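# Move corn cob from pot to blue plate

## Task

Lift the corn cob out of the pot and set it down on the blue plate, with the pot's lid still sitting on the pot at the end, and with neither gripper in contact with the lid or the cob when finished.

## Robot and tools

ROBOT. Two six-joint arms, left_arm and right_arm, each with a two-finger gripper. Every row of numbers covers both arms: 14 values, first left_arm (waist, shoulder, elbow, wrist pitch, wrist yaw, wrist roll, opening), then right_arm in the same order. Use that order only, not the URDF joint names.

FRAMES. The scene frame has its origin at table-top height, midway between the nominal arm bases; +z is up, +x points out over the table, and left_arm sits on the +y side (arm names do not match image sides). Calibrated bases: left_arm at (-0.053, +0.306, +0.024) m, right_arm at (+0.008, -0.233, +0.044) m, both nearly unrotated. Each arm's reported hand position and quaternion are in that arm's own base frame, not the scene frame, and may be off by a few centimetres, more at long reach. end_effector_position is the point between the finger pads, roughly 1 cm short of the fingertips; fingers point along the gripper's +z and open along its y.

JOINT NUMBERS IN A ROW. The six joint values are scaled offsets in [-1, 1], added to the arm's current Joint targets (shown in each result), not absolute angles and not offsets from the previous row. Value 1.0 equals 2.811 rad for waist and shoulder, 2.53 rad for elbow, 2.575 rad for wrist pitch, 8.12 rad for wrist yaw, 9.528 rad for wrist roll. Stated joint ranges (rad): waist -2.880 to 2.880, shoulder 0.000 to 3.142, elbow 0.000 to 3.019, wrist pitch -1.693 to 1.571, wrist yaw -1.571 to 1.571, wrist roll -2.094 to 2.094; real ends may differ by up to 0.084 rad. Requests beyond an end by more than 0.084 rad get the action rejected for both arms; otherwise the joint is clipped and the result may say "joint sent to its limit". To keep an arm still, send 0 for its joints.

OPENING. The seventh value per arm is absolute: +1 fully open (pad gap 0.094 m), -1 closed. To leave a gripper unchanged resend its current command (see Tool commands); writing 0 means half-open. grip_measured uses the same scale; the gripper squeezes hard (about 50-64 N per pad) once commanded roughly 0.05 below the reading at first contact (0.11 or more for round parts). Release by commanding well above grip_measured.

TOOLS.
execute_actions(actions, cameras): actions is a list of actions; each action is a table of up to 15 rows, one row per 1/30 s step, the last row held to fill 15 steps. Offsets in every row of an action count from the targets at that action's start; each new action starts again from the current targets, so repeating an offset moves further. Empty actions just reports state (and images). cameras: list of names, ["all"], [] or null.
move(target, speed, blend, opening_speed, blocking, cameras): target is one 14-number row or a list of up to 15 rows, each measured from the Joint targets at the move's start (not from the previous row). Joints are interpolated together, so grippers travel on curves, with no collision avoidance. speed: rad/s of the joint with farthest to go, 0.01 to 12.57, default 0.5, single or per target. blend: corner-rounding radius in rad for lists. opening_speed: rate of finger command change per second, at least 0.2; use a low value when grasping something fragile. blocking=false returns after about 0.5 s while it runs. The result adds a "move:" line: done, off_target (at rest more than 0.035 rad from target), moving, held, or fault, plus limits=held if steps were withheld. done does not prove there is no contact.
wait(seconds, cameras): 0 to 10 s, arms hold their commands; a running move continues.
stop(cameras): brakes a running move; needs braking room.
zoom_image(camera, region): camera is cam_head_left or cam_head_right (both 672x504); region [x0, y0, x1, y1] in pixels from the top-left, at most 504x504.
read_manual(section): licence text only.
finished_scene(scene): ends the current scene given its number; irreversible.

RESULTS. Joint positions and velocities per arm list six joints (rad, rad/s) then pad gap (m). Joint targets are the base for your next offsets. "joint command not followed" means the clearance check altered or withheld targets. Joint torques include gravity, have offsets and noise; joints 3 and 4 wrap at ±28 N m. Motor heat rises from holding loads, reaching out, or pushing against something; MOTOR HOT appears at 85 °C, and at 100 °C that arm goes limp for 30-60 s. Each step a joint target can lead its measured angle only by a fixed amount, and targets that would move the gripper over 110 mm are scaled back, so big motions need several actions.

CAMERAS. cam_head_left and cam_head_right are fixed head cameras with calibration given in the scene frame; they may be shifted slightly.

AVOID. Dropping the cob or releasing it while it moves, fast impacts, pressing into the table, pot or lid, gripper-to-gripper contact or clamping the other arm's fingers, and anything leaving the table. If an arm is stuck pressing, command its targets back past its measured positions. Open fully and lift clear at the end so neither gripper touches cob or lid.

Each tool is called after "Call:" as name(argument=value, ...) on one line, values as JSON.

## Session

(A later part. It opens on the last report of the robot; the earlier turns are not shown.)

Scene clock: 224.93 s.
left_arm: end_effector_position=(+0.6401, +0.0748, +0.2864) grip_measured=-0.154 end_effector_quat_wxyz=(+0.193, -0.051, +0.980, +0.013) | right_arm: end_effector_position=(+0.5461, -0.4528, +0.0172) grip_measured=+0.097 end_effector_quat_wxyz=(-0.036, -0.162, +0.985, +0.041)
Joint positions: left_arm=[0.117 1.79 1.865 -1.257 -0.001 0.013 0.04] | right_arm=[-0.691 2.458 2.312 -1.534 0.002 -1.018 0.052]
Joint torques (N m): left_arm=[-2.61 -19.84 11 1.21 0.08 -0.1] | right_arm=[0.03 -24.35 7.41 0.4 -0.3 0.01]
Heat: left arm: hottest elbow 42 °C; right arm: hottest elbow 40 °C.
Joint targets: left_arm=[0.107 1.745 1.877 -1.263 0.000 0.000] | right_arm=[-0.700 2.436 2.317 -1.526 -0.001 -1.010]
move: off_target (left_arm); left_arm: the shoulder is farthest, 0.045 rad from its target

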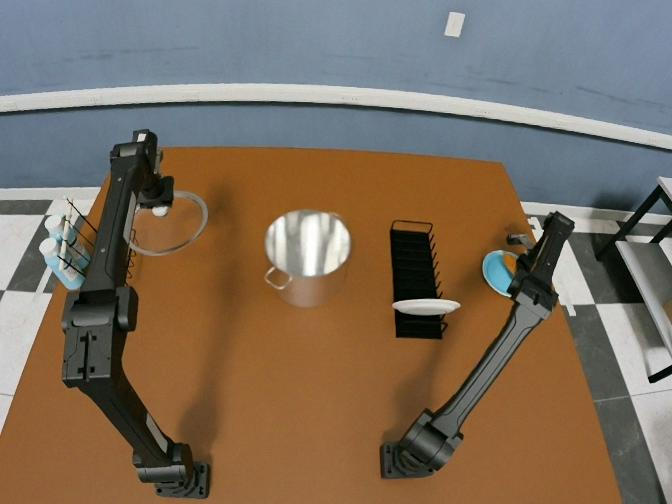

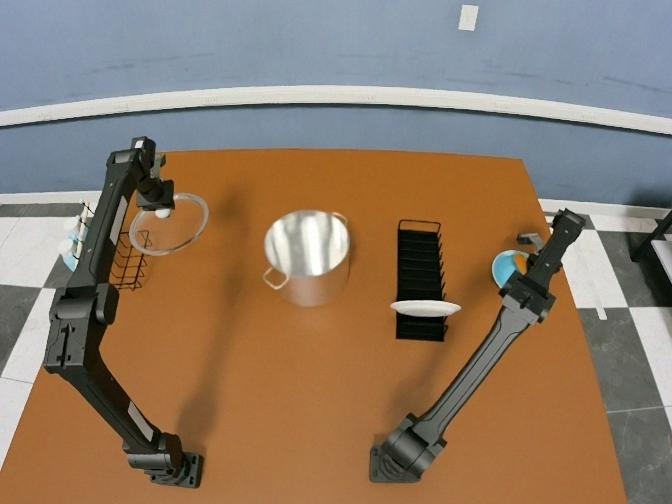

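Call:
move(target=[0,0,0,0,0,0,-0.4,0.005,0.0039,-0.0085,0.0152,0,0,-0.5], speed=0.12)

Call:
move(target=[0,0,0,0,0,0,-0.4,0,0.0021,-0.0047,0.0087,0,0,-0.5], speed=0.06, cameras=["all"])

Call:
zoom_image(camera="cam_head_left", region=[450, 200, 570, 320])

Call:
zoom_image(camera="cam_head_right", region=[450, 200, 570, 320])

Scene clock: 235.93 s.
left_arm: end_effector_position=(+0.6401, +0.0748, +0.2864) grip_measured=-0.154 end_effector_quat_wxyz=(+0.193, -0.051, +0.980, +0.013) | right_arm: end_effector_position=(+0.5493, -0.4555, +0.0104) grip_measured=+0.097 end_effector_quat_wxyz=(-0.029, -0.163, +0.986, +0.032)
Joint positions: left_arm=[0.117 1.79 1.865 -1.257 -0.001 0.013 0.04] | right_arm=[-0.691 2.458 2.295 -1.496 0.002 -1.018 0.052]
Joint torques (N m): left_arm=[-2.55 -20.31 11.12 1.32 0.1 -0.11] | right_arm=[0.97 -23.36 6.99 0.49 -0.3 0.01]
Heat: left arm: hottest elbow 42 °C; right arm: hottest elbow 39 °C.
Joint targets: left_arm=[0.107 1.745 1.877 -1.263 0.000 0.000] | right_arm=[-0.686 2.447 2.296 -1.487 -0.001 -1.010]
move: off_target (left_arm); left_arm: the shoulder is farthest, 0.045 rad from its target

Scene clock: 236.77 s.
left_arm: end_effector_position=(+0.6401, +0.0748, +0.2864) grip_measured=-0.154 end_effector_quat_wxyz=(+0.193, -0.051, +0.980, +0.013) | right_arm: end_effector_position=(+0.5504, -0.4564, +0.0041) grip_measured=+0.097 end_effector_quat_wxyz=(-0.027, -0.163, +0.986, +0.030)
Joint positions: left_arm=[0.117 1.79 1.865 -1.257 -0.001 0.013 0.04] | right_arm=[-0.691 2.46 2.283 -1.474 0.002 -1.018 0.052]
Joint torques (N m): left_arm=[-2.78 -20.07 11 1.28 0.08 -0.13] | right_arm=[0.97 -22.95 7.09 0.51 -0.29 0.01]
Heat: left arm: hottest elbow 42 °C; right arm: hottest elbow 39 °C.
Joint targets: left_arm=[0.107 1.745 1.877 -1.263 0.000 0.000] | right_arm=[-0.686 2.453 2.284 -1.465 -0.001 -1.010]
move: off_target (left_arm); left_arm: the shoulder is farthest, 0.045 rad from its target

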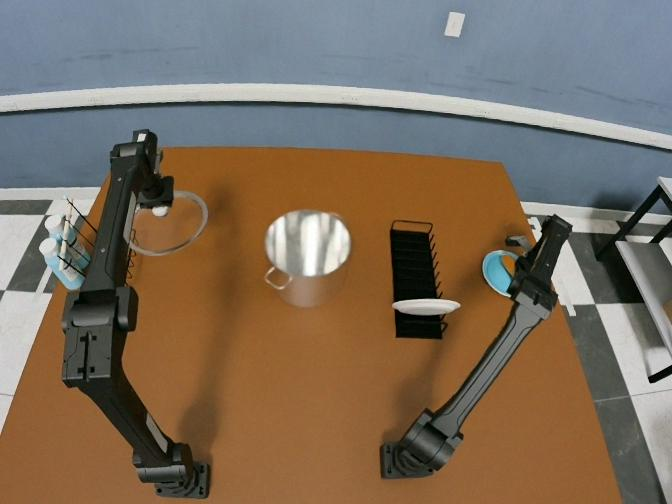

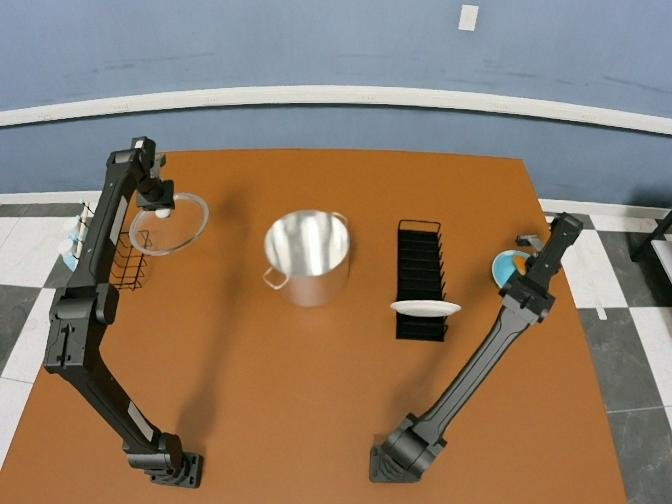

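Scaled by 4.200 from the camera's 672x504 image, which has a finer 960x720 frame.

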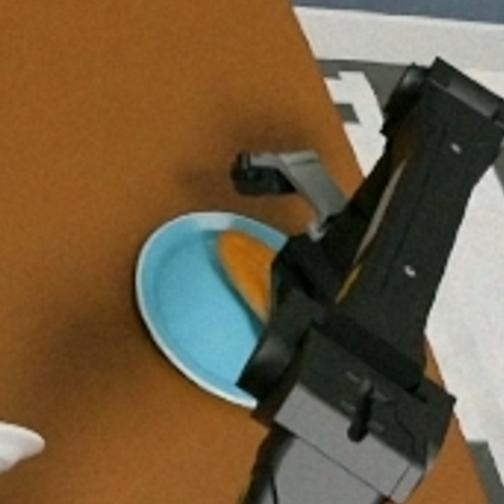

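Scaled by 4.200 from the camera's 672x504 image, which has a finer 960x720 frame.

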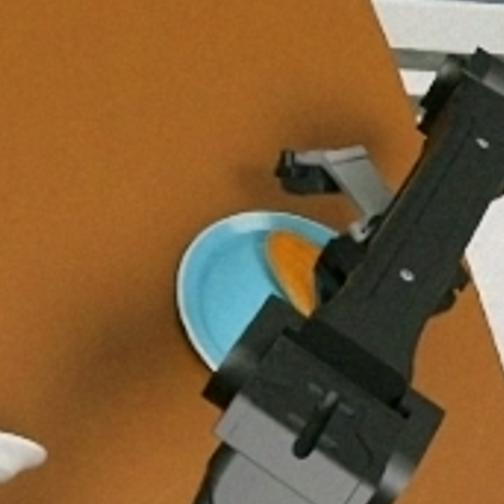

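Call:
move(target=[0,0,0,0,0,0,-0.4,0.0078,0,0,0,0,0,-0.5], speed=0.1, cameras=["all"])

Call:
zoom_image(camera="cam_head_left", region=[450, 200, 570, 320])

Scene clock: 248.60 s.
left_arm: end_effector_position=(+0.6401, +0.0748, +0.2864) grip_measured=-0.154 end_effector_quat_wxyz=(+0.193, -0.051, +0.980, +0.013) | right_arm: end_effector_position=(+0.5579, -0.4474, +0.0040) grip_measured=+0.097 end_effector_quat_wxyz=(-0.027, -0.171, +0.985, +0.029)
Joint positions: left_arm=[0.117 1.79 1.865 -1.257 -0.001 0.013 0.04] | right_arm=[-0.675 2.46 2.283 -1.473 0.002 -1.018 0.052]
Joint torques (N m): left_arm=[-2.55 -19.37 11.15 1.28 0.06 -0.12] | right_arm=[0.97 -23.12 7.02 0.5 -0.3 0.01]
Heat: left arm: hottest elbow 42 °C; right arm: hottest elbow 39 °C.
Joint targets: left_arm=[0.107 1.745 1.877 -1.263 0.000 0.000] | right_arm=[-0.664 2.453 2.284 -1.465 -0.001 -1.010]
move: off_target (left_arm); left_arm: the shoulder is farthest, 0.045 rad from its target

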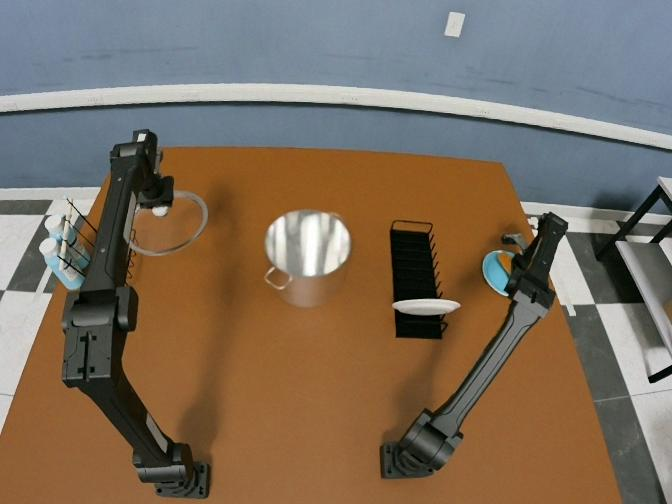

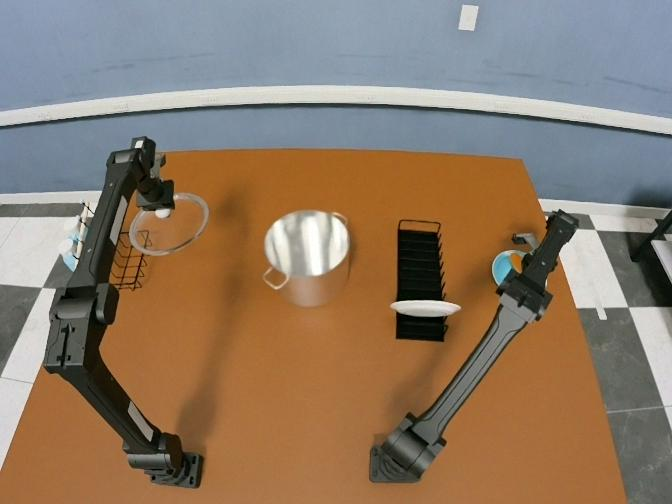

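Scaled by 4.200 from the camera's 672x504 image, which has a finer 960x720 frame.

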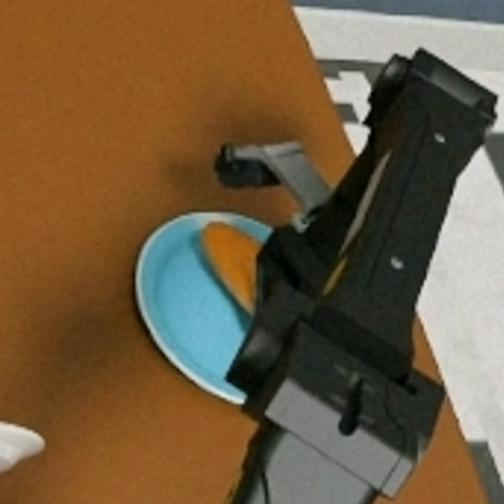

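Call:
move(target=[0,0,0,0,0,0,-0.4,0,0.0021,-0.0047,0.0060,0,0,-0.5], speed=0.06)

Call:
move(target=[0,0,0,0,0,0,-0.4,0,0.0021,-0.0047,0.0060,0,0,-0.5], speed=0.06)

Scene clock: 260.07 s.
left_arm: end_effector_position=(+0.6401, +0.0748, +0.2864) grip_measured=-0.154 end_effector_quat_wxyz=(+0.193, -0.051, +0.980, +0.013) | right_arm: end_effector_position=(+0.5569, -0.4466, -0.0060) grip_measured=+0.097 end_effector_quat_wxyz=(-0.029, -0.171, +0.984, +0.031)
Joint positions: left_arm=[0.117 1.79 1.865 -1.257 -0.001 0.013 0.04] | right_arm=[-0.675 2.468 2.271 -1.458 0.002 -1.018 0.052]
Joint torques (N m): left_arm=[-2.14 -20.84 11.03 1.18 0.1 -0.11] | right_arm=[1.32 -23.12 7.01 0.49 -0.3 0.01]
Heat: left arm: hottest elbow 42 °C; right arm: hottest elbow 39 °C.
Joint targets: left_arm=[0.107 1.745 1.877 -1.263 0.000 0.000] | right_arm=[-0.664 2.459 2.272 -1.450 -0.001 -1.010]
move: off_target (left_arm); left_arm: the shoulder is farthest, 0.045 rad from its target

Scene clock: 260.77 s.
left_arm: end_effector_position=(+0.6401, +0.0748, +0.2864) grip_measured=-0.154 end_effector_quat_wxyz=(+0.193, -0.051, +0.980, +0.013) | right_arm: end_effector_position=(+0.5574, -0.4470, -0.0085) grip_measured=+0.097 end_effector_quat_wxyz=(-0.027, -0.171, +0.985, +0.029)
Joint positions: left_arm=[0.117 1.79 1.865 -1.257 -0.001 0.013 0.04] | right_arm=[-0.675 2.468 2.264 -1.447 0.002 -1.018 0.052]
Joint torques (N m): left_arm=[-2.61 -19.9 10.99 1.06 0.1 -0.08] | right_arm=[1.32 -22.83 6.63 0.7 -0.29 0.02]
Heat: left arm: hottest elbow 42 °C; right arm: hottest elbow 39 °C.
Joint targets: left_arm=[0.107 1.745 1.877 -1.263 0.000 0.000] | right_arm=[-0.664 2.465 2.260 -1.434 0.000 -1.010]
move: off_target (left_arm); left_arm: the shoulder is farthest, 0.045 rad from its target

Call:
move(target=[0,0,0,0,0,0,-0.4,0,0.0021,-0.004,0.0050,0,0,-0.5], speed=0.06, cameras=["all"])

Call:
zoom_image(camera="cam_head_left", region=[450, 200, 570, 320])

Scene clock: 269.30 s.
left_arm: end_effector_position=(+0.6401, +0.0748, +0.2864) grip_measured=-0.154 end_effector_quat_wxyz=(+0.193, -0.051, +0.980, +0.013) | right_arm: end_effector_position=(+0.5576, -0.4470, -0.0104) grip_measured=+0.097 end_effector_quat_wxyz=(-0.026, -0.171, +0.985, +0.029)
Joint positions: left_arm=[0.117 1.79 1.865 -1.257 -0.001 0.013 0.04] | right_arm=[-0.675 2.468 2.259 -1.44 0.001 -1.018 0.052]
Joint torques (N m): left_arm=[-1.96 -20.25 11.07 1.29 0.08 -0.07] | right_arm=[1.38 -22.3 6.22 0.85 -0.26 0.01]
Heat: left arm: hottest elbow 42 °C; right arm: hottest elbow 39 °C.
Joint targets: left_arm=[0.107 1.745 1.877 -1.263 0.000 0.000] | right_arm=[-0.664 2.471 2.250 -1.421 0.000 -1.010]
move: off_target (left_arm); left_arm: the shoulder is farthest, 0.045 rad from its target

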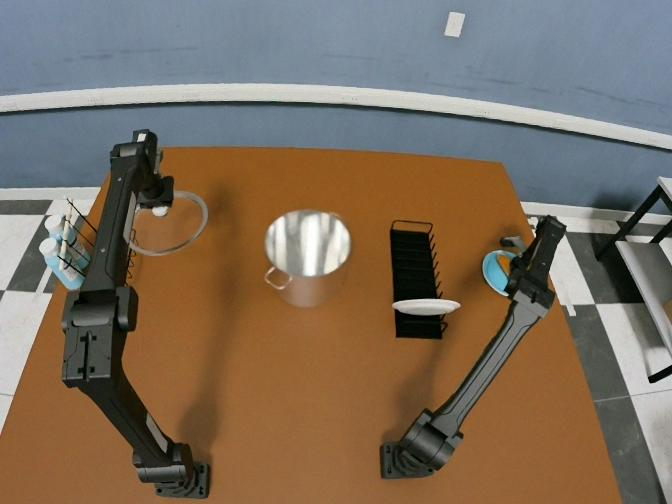

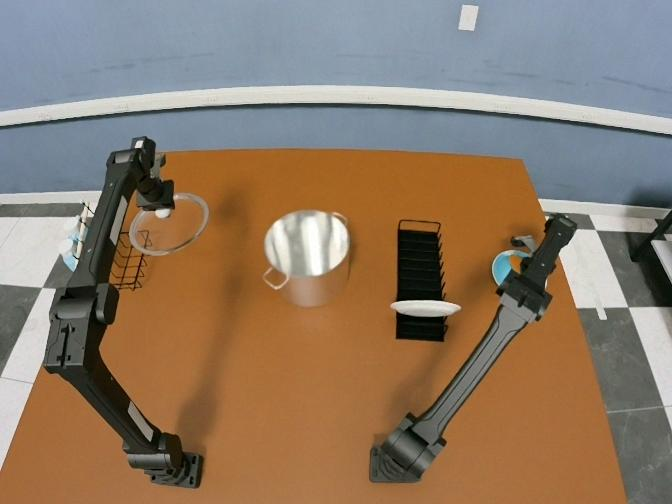

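Scaled by 4.200 from the camera's 672x504 image, which has a finer 960x720 frame.

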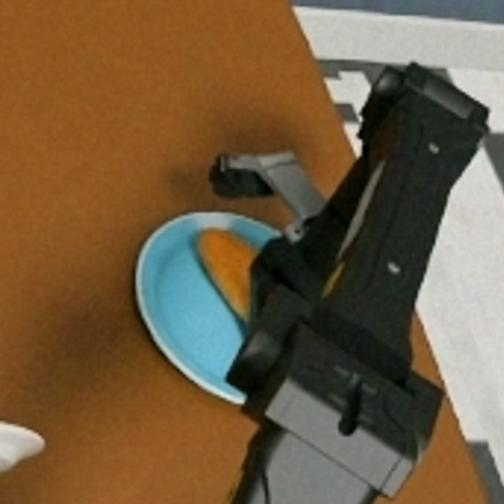

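Call:
move(target=[0,0,0,0,0,0,-0.4,0,0,0,0,0,0,0.5], opening_speed=0.5)

Call:
move(target=[[0,0,0,0,0,0,-0.4,0,-0.0153,0.0474,-0.0501,0,0,0.5],[-0.207,0,0,0,0,0,-0.4,0,-0.0466,0.0751,-0.0928,0,0,0.5]], speed=[0.2,0.5], blend=[0.03,0], cameras=["all"])

Call:
zoom_image(camera="cam_head_left", region=[450, 200, 570, 320])

Call:
zoom_image(camera="cam_head_left", region=[240, 160, 400, 320])

Call:
zoom_image(camera="cam_head_right", region=[240, 160, 400, 320])

Scene clock: 290.47 s.
left_arm: end_effector_position=(+0.6401, +0.0748, +0.2864) grip_measured=-0.154 end_effector_quat_wxyz=(+0.193, -0.051, +0.980, +0.013) | right_arm: end_effector_position=(+0.5585, -0.4476, -0.0119) grip_measured=+0.497 end_effector_quat_wxyz=(-0.024, -0.170, +0.985, +0.027)
Joint positions: left_arm=[0.117 1.79 1.865 -1.257 -0.001 0.013 0.04] | right_arm=[-0.675 2.468 2.255 -1.43 0 -1.018 0.07]
Joint torques (N m): left_arm=[-2.49 -19.84 11.1 1.17 0.07 -0.12] | right_arm=[1.38 -22.3 6.5 0.54 -0.24 0.01]
Motor temperatures (°C): left_arm=[29 37 42 27 28 25 31] | right_arm=[26 38 38 28 27 26 27]
Heat: left arm: hottest elbow 42 °C; right arm: hottest shoulder 38 °C.
Joint targets: left_arm=[0.107 1.745 1.877 -1.263 0.000 0.000] | right_arm=[-0.664 2.471 2.250 -1.421 0.000 -1.010]
move: off_target (left_arm); left_arm: the shoulder is farthest, 0.045 rad from its target

Scene clock: 293.07 s.
left_arm: end_effector_position=(+0.5697, -0.3014, +0.2864) grip_measured=-0.154 end_effector_quat_wxyz=(+0.187, +0.242, +0.951, -0.046) | right_arm: end_effector_position=(+0.5506, -0.4413, +0.1060) grip_measured=+0.498 end_effector_quat_wxyz=(-0.023, -0.170, +0.985, +0.025)
Joint positions: left_arm=[-0.485 1.79 1.865 -1.257 0.002 0.013 0.04] | right_arm=[-0.675 2.369 2.383 -1.652 0 -1.018 0.07]
Joint torques (N m): left_arm=[-0.62 -20.07 11.03 1.35 -0.06 -0.09] | right_arm=[1.32 -24.53 11.37 -0.12 -0.24 0.01]
Heat: left arm: hottest elbow 43 °C; right arm: hottest elbow 39 °C.
Joint targets: left_arm=[-0.475 1.745 1.877 -1.263 0.001 0.000] | right_arm=[-0.664 2.339 2.440 -1.660 0.000 -1.010]
move: off_target (left_arm, right_arm); left_arm: the shoulder is farthest, 0.045 rad from its target; right_arm: the elbow is farthest, 0.057 rad from its target

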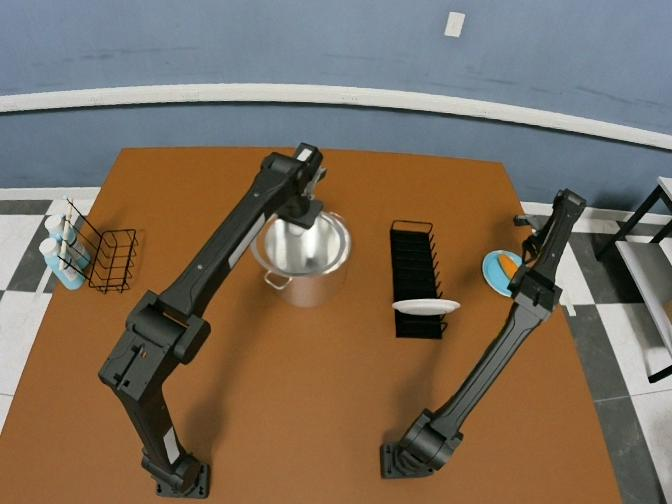

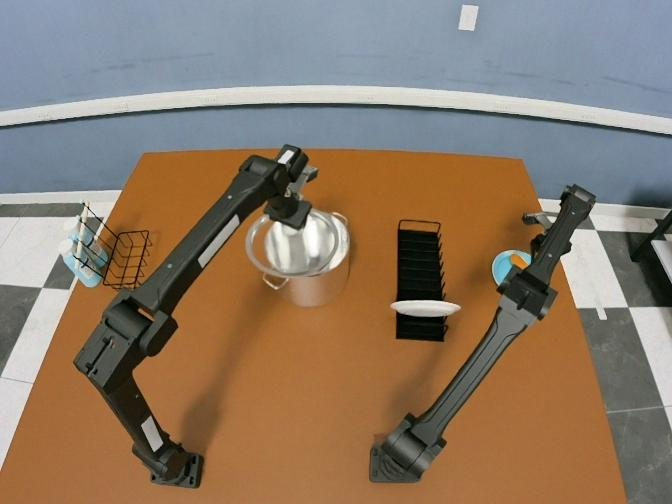

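Scaled by 4.200 from the camera's 672x504 image, which has a finer 960x720 frame.

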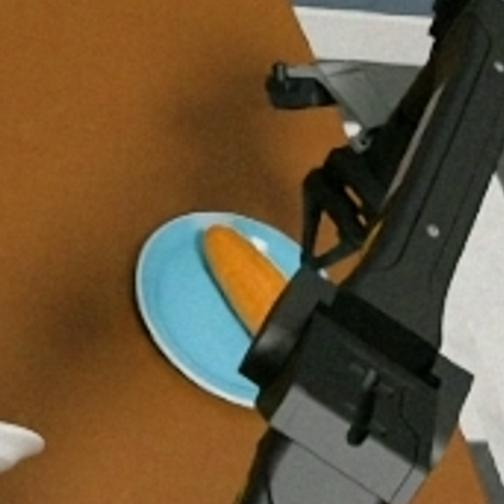

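Scaled by 3.150 from the camera's 672x504 image, which has a finer 960x720 frame.

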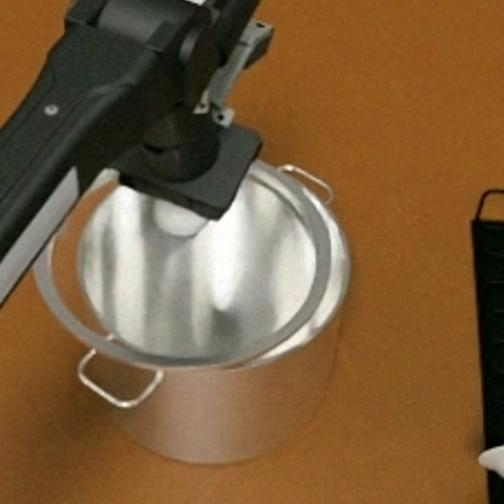

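Scaled by 3.150 from the camera's 672x504 image, which has a finer 960x720 frame.

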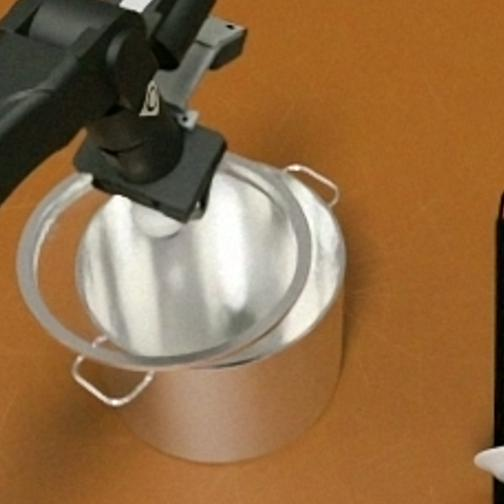

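Call:
move(target=[0,0.0527,0.0269,0.0606,0,0,-0.4,0,0,0,0,0,0,0.5], speed=0.2, cameras=["all"])

Call:
zoom_image(camera="cam_head_left", region=[250, 180, 370, 320])

Call:
zoom_image(camera="cam_head_right", region=[250, 180, 370, 320])

Scene clock: 305.17 s.
left_arm: end_effector_position=(+0.6087, -0.3220, +0.2167) grip_measured=-0.154 end_effector_quat_wxyz=(+0.188, +0.242, +0.951, -0.046) | right_arm: end_effector_position=(+0.5505, -0.4412, +0.1060) grip_measured=+0.498 end_effector_quat_wxyz=(-0.023, -0.170, +0.985, +0.025)
Joint positions: left_arm=[-0.485 1.916 1.865 -1.131 0.002 0.013 0.04] | right_arm=[-0.675 2.369 2.383 -1.653 0 -1.018 0.07]
Joint torques (N m): left_arm=[-0.79 -19.72 16.57 2.63 -0.07 -0.13] | right_arm=[1.38 -24.47 11.37 -0.12 -0.24 0.01]
Heat: left arm: hottest elbow 43 °C; right arm: hottest elbow 40 °C.
Joint targets: left_arm=[-0.475 1.893 1.945 -1.107 0.001 0.000] | right_arm=[-0.664 2.339 2.440 -1.660 0.000 -1.010]
move: off_target (left_arm, right_arm); left_arm: the elbow is farthest, 0.080 rad from its target; right_arm: the elbow is farthest, 0.057 rad from its target

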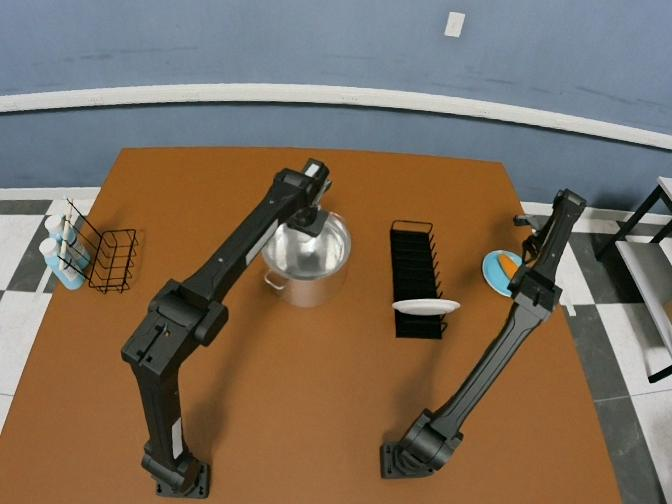

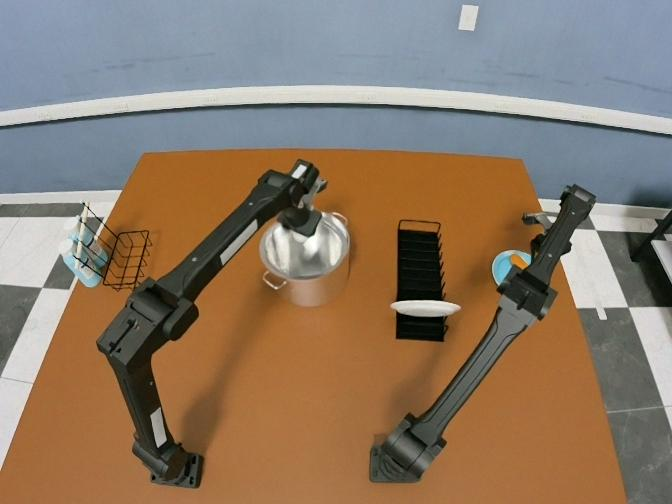

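Scaled by 3.600 from the camera's 672x504 image, which has a finer 960x720 frame.

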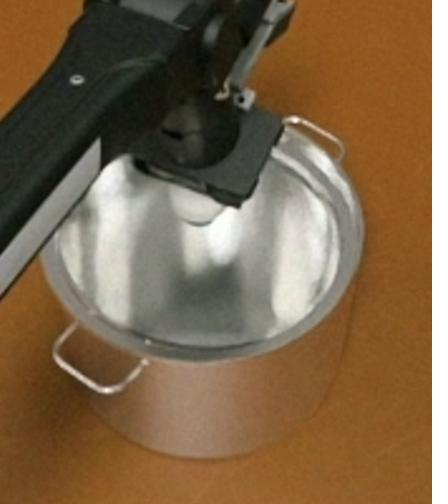

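Scaled by 3.600 from the camera's 672x504 image, which has a finer 960x720 frame.

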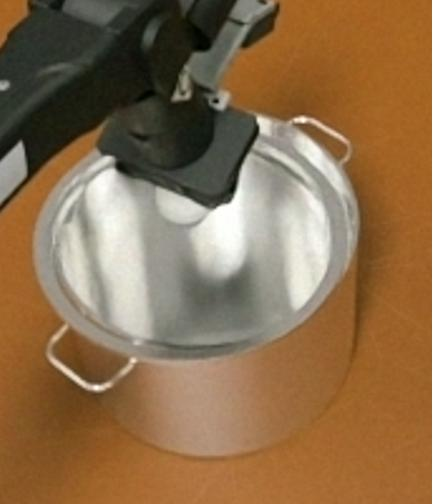

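Call:
move(target=[0,0,0.0099,0.011,0,0,-0.4,0,0,0,0,0,0,0.5], speed=0.1)

Scene clock: 317.17 s.
left_arm: end_effector_position=(+0.6160, -0.3258, +0.2235) grip_measured=-0.154 end_effector_quat_wxyz=(+0.204, +0.241, +0.947, -0.050) | right_arm: end_effector_position=(+0.5505, -0.4412, +0.1060) grip_measured=+0.498 end_effector_quat_wxyz=(-0.023, -0.170, +0.985, +0.025)
Joint positions: left_arm=[-0.485 1.916 1.874 -1.104 0.002 0.013 0.04] | right_arm=[-0.675 2.369 2.383 -1.653 0 -1.018 0.07]
Joint torques (N m): left_arm=[-0.5 -20.19 18.4 2.66 -0.05 -0.11] | right_arm=[1.32 -24.47 11.37 -0.12 -0.24 0.01]
Heat: left arm: hottest elbow 46 °C; right arm: hottest elbow 42 °C.
Joint targets: left_arm=[-0.475 1.893 1.970 -1.078 0.001 0.000] | right_arm=[-0.664 2.339 2.440 -1.660 0.000 -1.010]
move: off_target (left_arm, right_arm); left_arm: the elbow is farthest, 0.096 rad from its target; right_arm: the elbow is farthest, 0.057 rad from its target

Call:
move(target=[[0,0,0,0.019,0,0,-0.4,0,0,0,0,0,0,0.5],[0,0.0085,0,0.019,0,0,-0.4,0,0,0,0,0,0,0.5]], speed=0.12, cameras=["all"])

Call:
zoom_image(camera="cam_head_left", region=[250, 180, 370, 320])

Call:
zoom_image(camera="cam_head_right", region=[250, 180, 370, 320])

Scene clock: 328.50 s.
left_arm: end_effector_position=(+0.6260, -0.3311, +0.2197) grip_measured=-0.154 end_effector_quat_wxyz=(+0.220, +0.240, +0.944, -0.054) | right_arm: end_effector_position=(+0.5505, -0.4412, +0.1060) grip_measured=+0.498 end_effector_quat_wxyz=(-0.023, -0.170, +0.985, +0.025)
Joint positions: left_arm=[-0.485 1.929 1.874 -1.058 0.002 0.013 0.04] | right_arm=[-0.675 2.369 2.383 -1.653 0 -1.018 0.07]
Joint torques (N m): left_arm=[-0.85 -19.72 18.26 2.88 -0.04 -0.09] | right_arm=[1.38 -24.47 11.37 -0.12 -0.24 0.01]
Motor temperatures (°C): left_arm=[29 37 48 27 28 25 31] | right_arm=[26 40 42 28 27 26 26]
Heat: left arm: hottest elbow 48 °C; right arm: hottest elbow 42 °C.
Joint targets: left_arm=[-0.475 1.917 1.970 -1.030 0.001 0.000] | right_arm=[-0.664 2.339 2.440 -1.660 0.000 -1.010]
move: off_target (left_arm, right_arm); left_arm: the elbow is farthest, 0.096 rad from its target; right_arm: the elbow is farthest, 0.057 rad from its target

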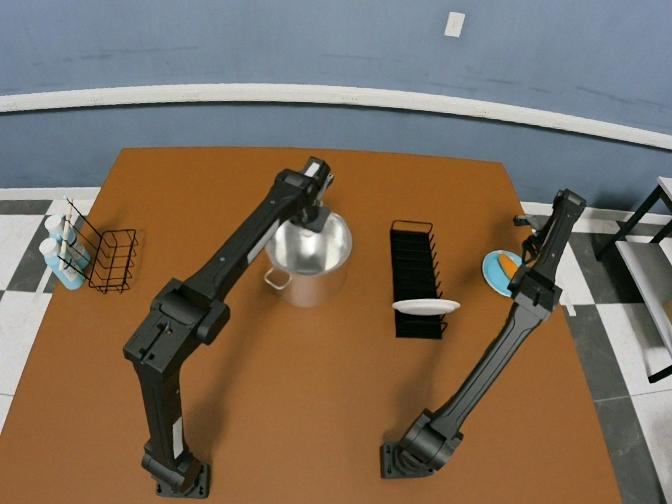

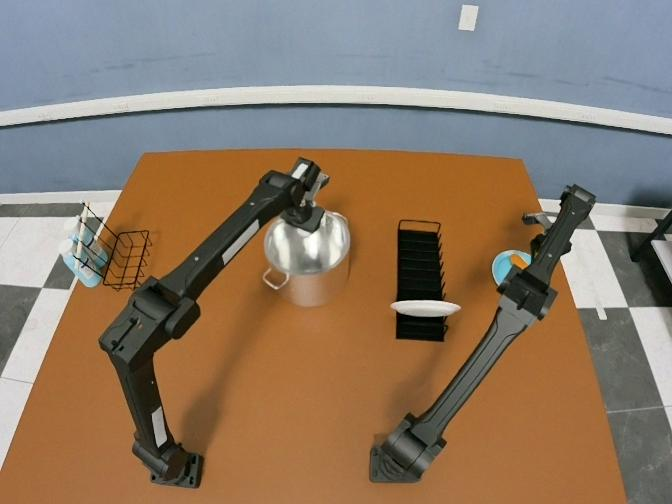

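Scaled by 3.600 from the camera's 672x504 image, which has a finer 960x720 frame.

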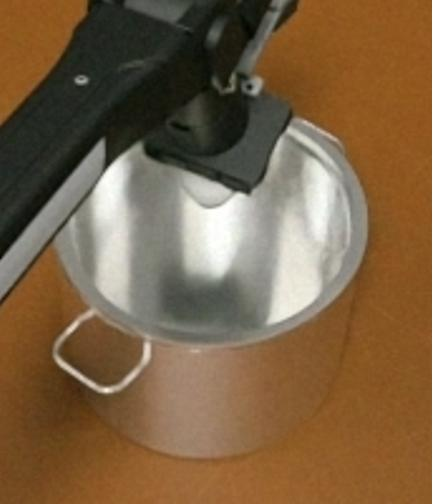

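Scaled by 3.600 from the camera's 672x504 image, which has a finer 960x720 frame.

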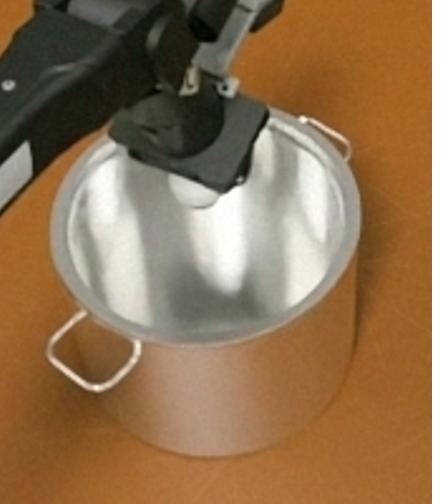

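Call:
move(target=[0,0.0085,0,-0.006,0,0,-0.4,0,0,0,0,0,0,0.5], speed=0.1, cameras=["cam_head_left","cam_head_right"])

Call:
zoom_image(camera="cam_head_left", region=[250, 180, 370, 320])

Scene clock: 366.17 s.
left_arm: end_effector_position=(+0.6279, -0.3318, +0.2115) grip_measured=-0.154 end_effector_quat_wxyz=(+0.215, +0.241, +0.945, -0.052) | right_arm: end_effector_position=(+0.5505, -0.4412, +0.1060) grip_measured=+0.498 end_effector_quat_wxyz=(-0.023, -0.170, +0.985, +0.025)
Joint positions: left_arm=[-0.485 1.943 1.877 -1.058 0.001 0.013 0.04] | right_arm=[-0.675 2.369 2.383 -1.653 0 -1.018 0.07]
Joint torques (N m): left_arm=[-1.14 -18.73 18.07 2.07 -0.04 -0.1] | right_arm=[1.38 -24.53 11.38 -0.12 -0.24 0.01]
Motor temperatures (°C): left_arm=[29 38 54 27 28 25 31] | right_arm=[26 41 44 28 27 26 26]
Heat: left arm: hottest elbow 54 °C; right arm: hottest elbow 44 °C.
Joint targets: left_arm=[-0.476 1.941 1.970 -1.045 0.000 0.000] | right_arm=[-0.664 2.339 2.440 -1.660 0.000 -1.010]
move: off_target (left_arm, right_arm); left_arm: the elbow is farthest, 0.093 rad from its target; right_arm: the elbow is farthest, 0.057 rad from its target

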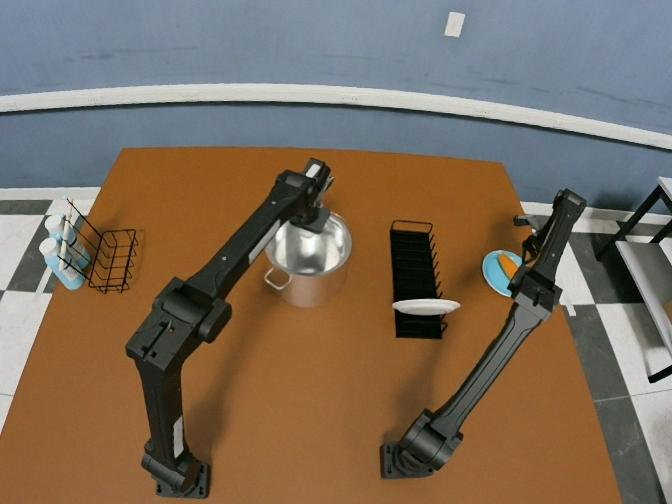

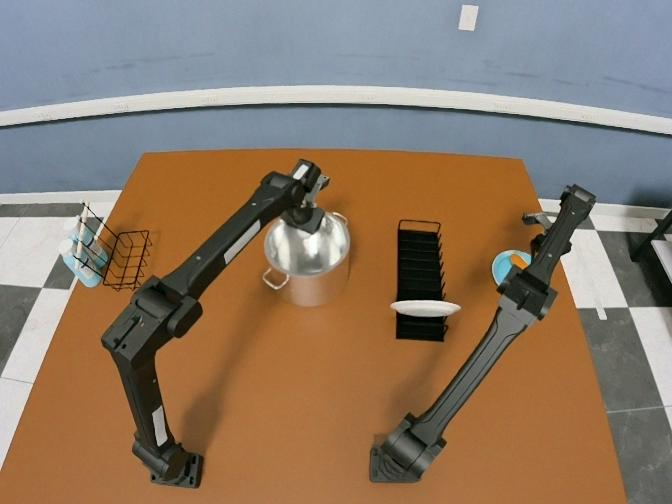

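Scaled by 3.600 from the camera's 672x504 image, which has a finer 960x720 frame.

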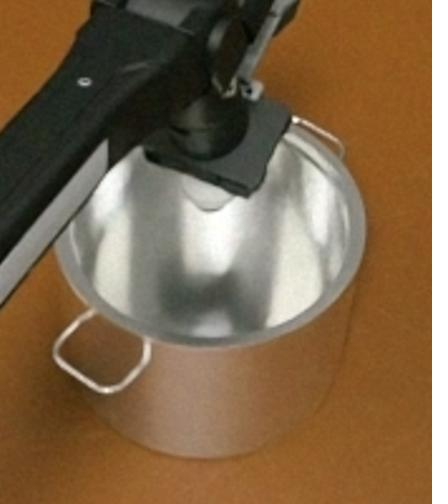

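Call:
move(target=[0,0.0045,0,-0.008,0,0,-0.4,0,0,0,0,0,0,0.5], speed=0.1, cameras=["cam_head_left","cam_head_right"])

Call:
zoom_image(camera="cam_head_left", region=[250, 180, 370, 320])

Scene clock: 373.87 s.
left_arm: end_effector_position=(+0.6287, -0.3319, +0.2107) grip_measured=-0.154 end_effector_quat_wxyz=(+0.214, +0.241, +0.945, -0.051) | right_arm: end_effector_position=(+0.5505, -0.4412, +0.1060) grip_measured=+0.498 end_effector_quat_wxyz=(-0.023, -0.170, +0.985, +0.025)
Joint positions: left_arm=[-0.485 1.947 1.882 -1.061 -0.001 0.013 0.04] | right_arm=[-0.675 2.369 2.383 -1.653 0 -1.018 0.07]
Joint torques (N m): left_arm=[-1.03 -18.26 17.87 1.46 0.06 -0.12] | right_arm=[1.32 -24.47 11.37 -0.1 -0.24 0.01]
Motor temperatures (°C): left_arm=[29 38 56 27 28 25 31] | right_arm=[26 41 45 28 27 26 26]
Heat: left arm: hottest elbow 56 °C; right arm: hottest elbow 45 °C.
Joint targets: left_arm=[-0.476 1.954 1.970 -1.066 0.000 0.000] | right_arm=[-0.664 2.339 2.440 -1.660 0.000 -1.010]
move: off_target (left_arm, right_arm); left_arm: the elbow is farthest, 0.088 rad from its target; right_arm: the elbow is farthest, 0.057 rad from its target

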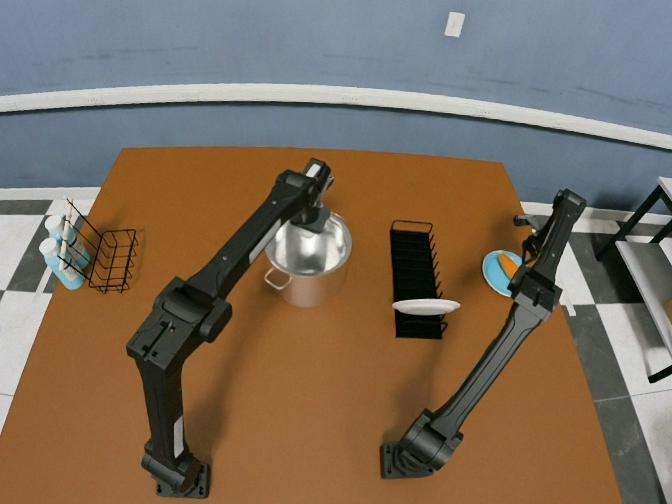

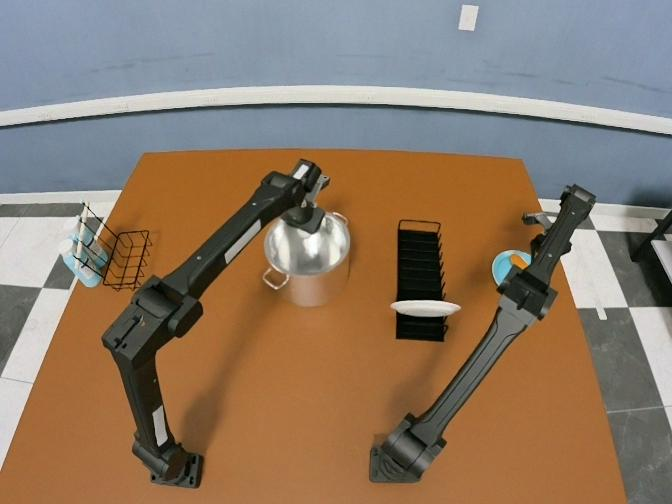

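Scaled by 3.600 from the camera's 672x504 image, which has a finer 960x720 frame.

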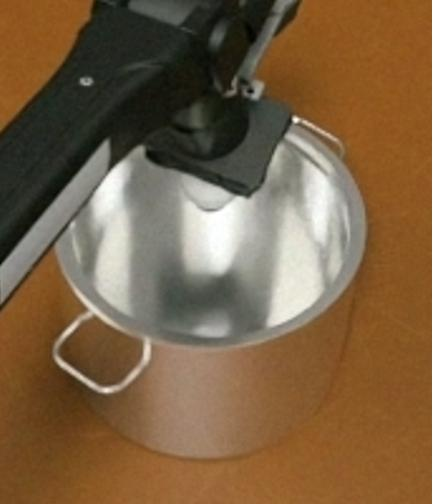

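Call:
move(target=[0.005,0.004,0,-0.009,0,0,-0.4,0,0,0,0,0,0,0.5], speed=0.1, cameras=["cam_head_left","cam_head_right"])

Call:
zoom_image(camera="cam_head_left", region=[250, 180, 370, 320])

Call:
zoom_image(camera="cam_head_right", region=[250, 180, 370, 320])

Scene clock: 384.07 s.
left_arm: end_effector_position=(+0.6292, -0.3298, +0.2098) grip_measured=-0.154 end_effector_quat_wxyz=(+0.209, +0.239, +0.947, -0.050) | right_arm: end_effector_position=(+0.5505, -0.4412, +0.1060) grip_measured=+0.498 end_effector_quat_wxyz=(-0.023, -0.170, +0.985, +0.025)
Joint positions: left_arm=[-0.482 1.953 1.891 -1.077 -0.001 0.013 0.04] | right_arm=[-0.675 2.369 2.383 -1.653 0 -1.018 0.07]
Joint torques (N m): left_arm=[-0.32 -17.61 16.69 1.05 0.07 -0.12] | right_arm=[1.32 -24.47 11.37 -0.12 -0.24 0.01]
Motor temperatures (°C): left_arm=[29 38 58 27 28 25 31] | right_arm=[26 41 45 28 27 26 26]
Heat: left arm: hottest elbow 58 °C; right arm: hottest elbow 45 °C.
Joint targets: left_arm=[-0.461 1.965 1.970 -1.089 0.000 0.000] | right_arm=[-0.664 2.339 2.440 -1.660 0.000 -1.010]
move: off_target (left_arm, right_arm); left_arm: the elbow is farthest, 0.079 rad from its target; right_arm: the elbow is farthest, 0.057 rad from its target

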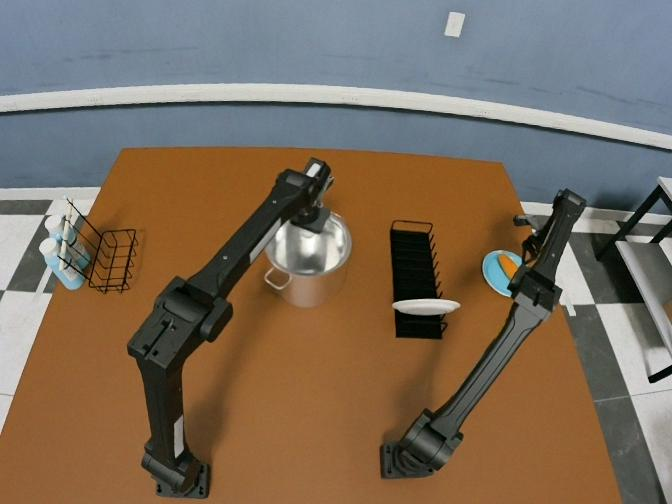

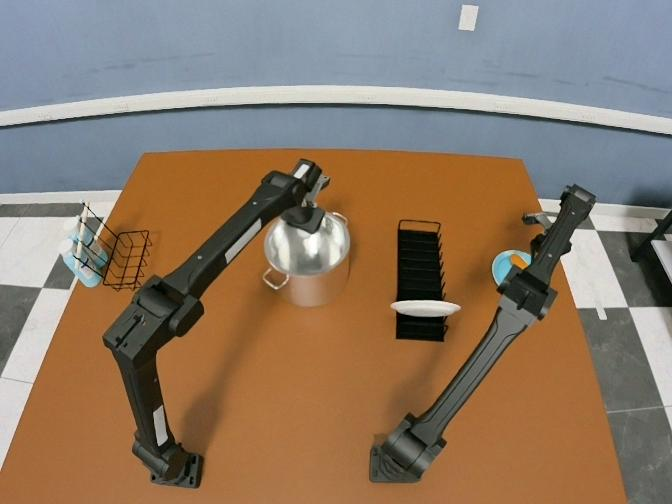

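Scaled by 3.600 from the camera's 672x504 image, which has a finer 960x720 frame.

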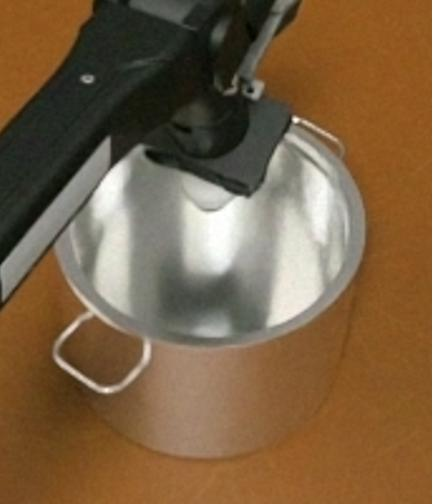

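Scaled by 3.600 from the camera's 672x504 image, which has a finer 960x720 frame.

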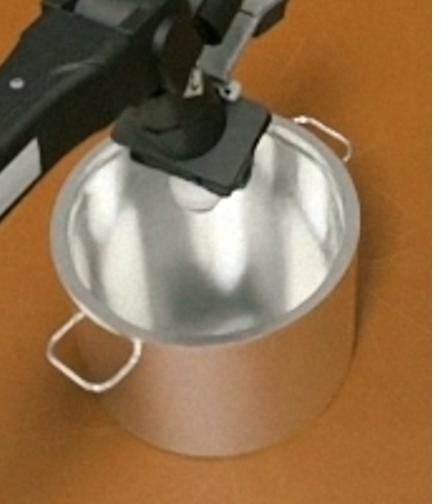

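Call:
move(target=[-0.003,-0.002,0,0.003,0,0,0.2,0,0,0,0,0,0,0.5], speed=0.1, opening_speed=0.2)

Call:
move(target=[[0,0,0,0,0,0,0.8,0,0,0,0,0,0,0.5],[0,-0.05,0.02,-0.035,0,0,0.8,0,0,0,0,0,0,0.5],[0,-0.09,0.03,-0.07,0,0,0.8,0,0,0,0,0,0,0.5]], speed=0.25, opening_speed=0.8, cameras=["cam_head_left","cam_head_right"])

Call:
zoom_image(camera="cam_head_left", region=[250, 180, 370, 320])

Call:
zoom_image(camera="cam_head_right", region=[250, 180, 370, 320])

Call:
zoom_image(camera="cam_head_left", region=[460, 220, 560, 320])

Scene clock: 400.40 s.
left_arm: end_effector_position=(+0.6329, -0.3317, +0.2182) grip_measured=+0.197 end_effector_quat_wxyz=(+0.217, +0.239, +0.945, -0.051) | right_arm: end_effector_position=(+0.5505, -0.4412, +0.1060) grip_measured=+0.498 end_effector_quat_wxyz=(-0.023, -0.170, +0.985, +0.025)
Joint positions: left_arm=[-0.482 1.953 1.909 -1.077 -0.001 0.013 0.056] | right_arm=[-0.675 2.369 2.383 -1.653 0 -1.018 0.07]
Joint torques (N m): left_arm=[-0.56 -18.14 15.31 1.33 0.04 -0.13] | right_arm=[1.32 -24.47 11.37 -0.12 -0.24 0.01]
Motor temperatures (°C): left_arm=[29 37 55 27 28 25 31] | right_arm=[26 41 46 28 27 26 26]
Heat: left arm: hottest elbow 55 °C; right arm: hottest elbow 46 °C.
Joint targets: left_arm=[-0.470 1.960 1.970 -1.081 0.000 0.000] | right_arm=[-0.664 2.339 2.440 -1.660 0.000 -1.010]
move: off_target (left_arm, right_arm); left_arm: the elbow is farthest, 0.061 rad from its target; right_arm: the elbow is farthest, 0.057 rad from its target

Scene clock: 403.20 s.
left_arm: end_effector_position=(+0.5753, -0.3015, +0.3928) grip_measured=+0.798 end_effector_quat_wxyz=(+0.283, +0.234, +0.927, -0.067) | right_arm: end_effector_position=(+0.5505, -0.4412, +0.1060) grip_measured=+0.498 end_effector_quat_wxyz=(-0.023, -0.170, +0.985, +0.025)
Joint positions: left_arm=[-0.482 1.718 1.987 -1.25 -0.001 0.013 0.084] | right_arm=[-0.675 2.369 2.383 -1.653 0 -1.018 0.07]
Joint torques (N m): left_arm=[-0.56 -16.67 14.97 1.47 0.05 -0.1] | right_arm=[1.32 -24.47 11.37 -0.12 -0.24 0.01]
Motor temperatures (°C): left_arm=[29 37 55 27 28 25 31] | right_arm=[26 41 46 28 27 26 26]
Heat: left arm: hottest elbow 55 °C; right arm: hottest elbow 46 °C.
Joint targets: left_arm=[-0.470 1.706 2.045 -1.261 0.000 0.000] | right_arm=[-0.664 2.339 2.440 -1.660 0.000 -1.010]
move: off_target (left_arm, right_arm); left_arm: the elbow is farthest, 0.058 rad from its target; right_arm: the elbow is farthest, 0.057 rad from its target

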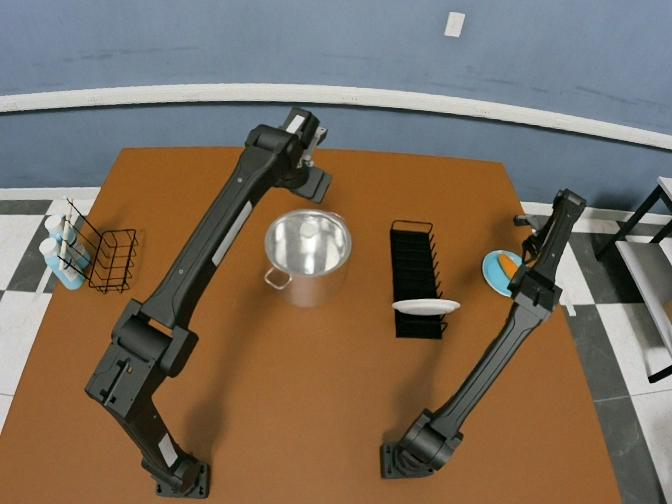

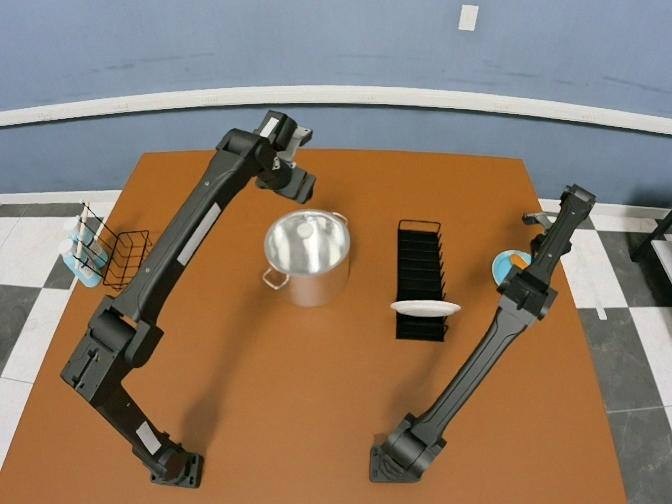

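Scaled by 3.600 from the camera's 672x504 image, which has a finer 960x720 frame.

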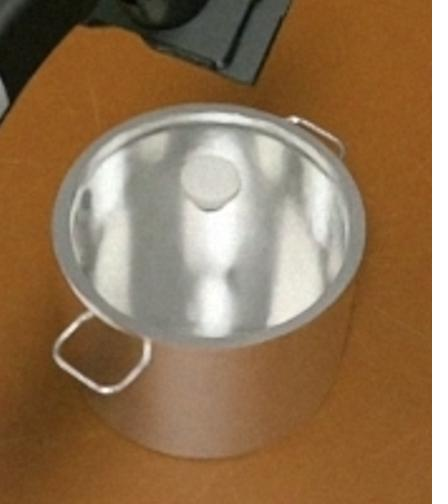

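Scaled by 3.600 from the camera's 672x504 image, which has a finer 960x720 frame.

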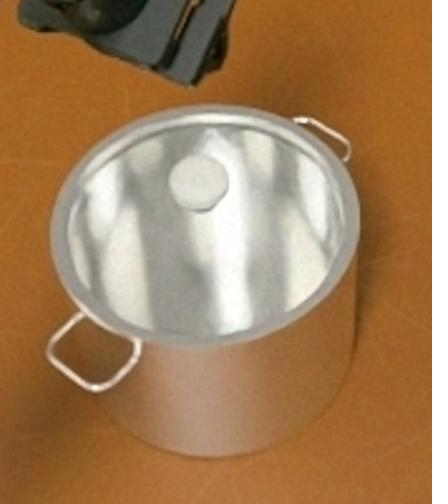

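Scaled by 5.040 from the camera's 672x504 image, which has a finer 960x720 frame.

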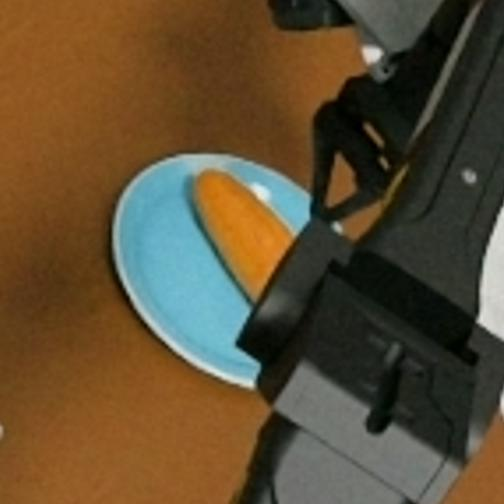

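Call:
finished_scene(scene=2)

The scene is finished: the task was done.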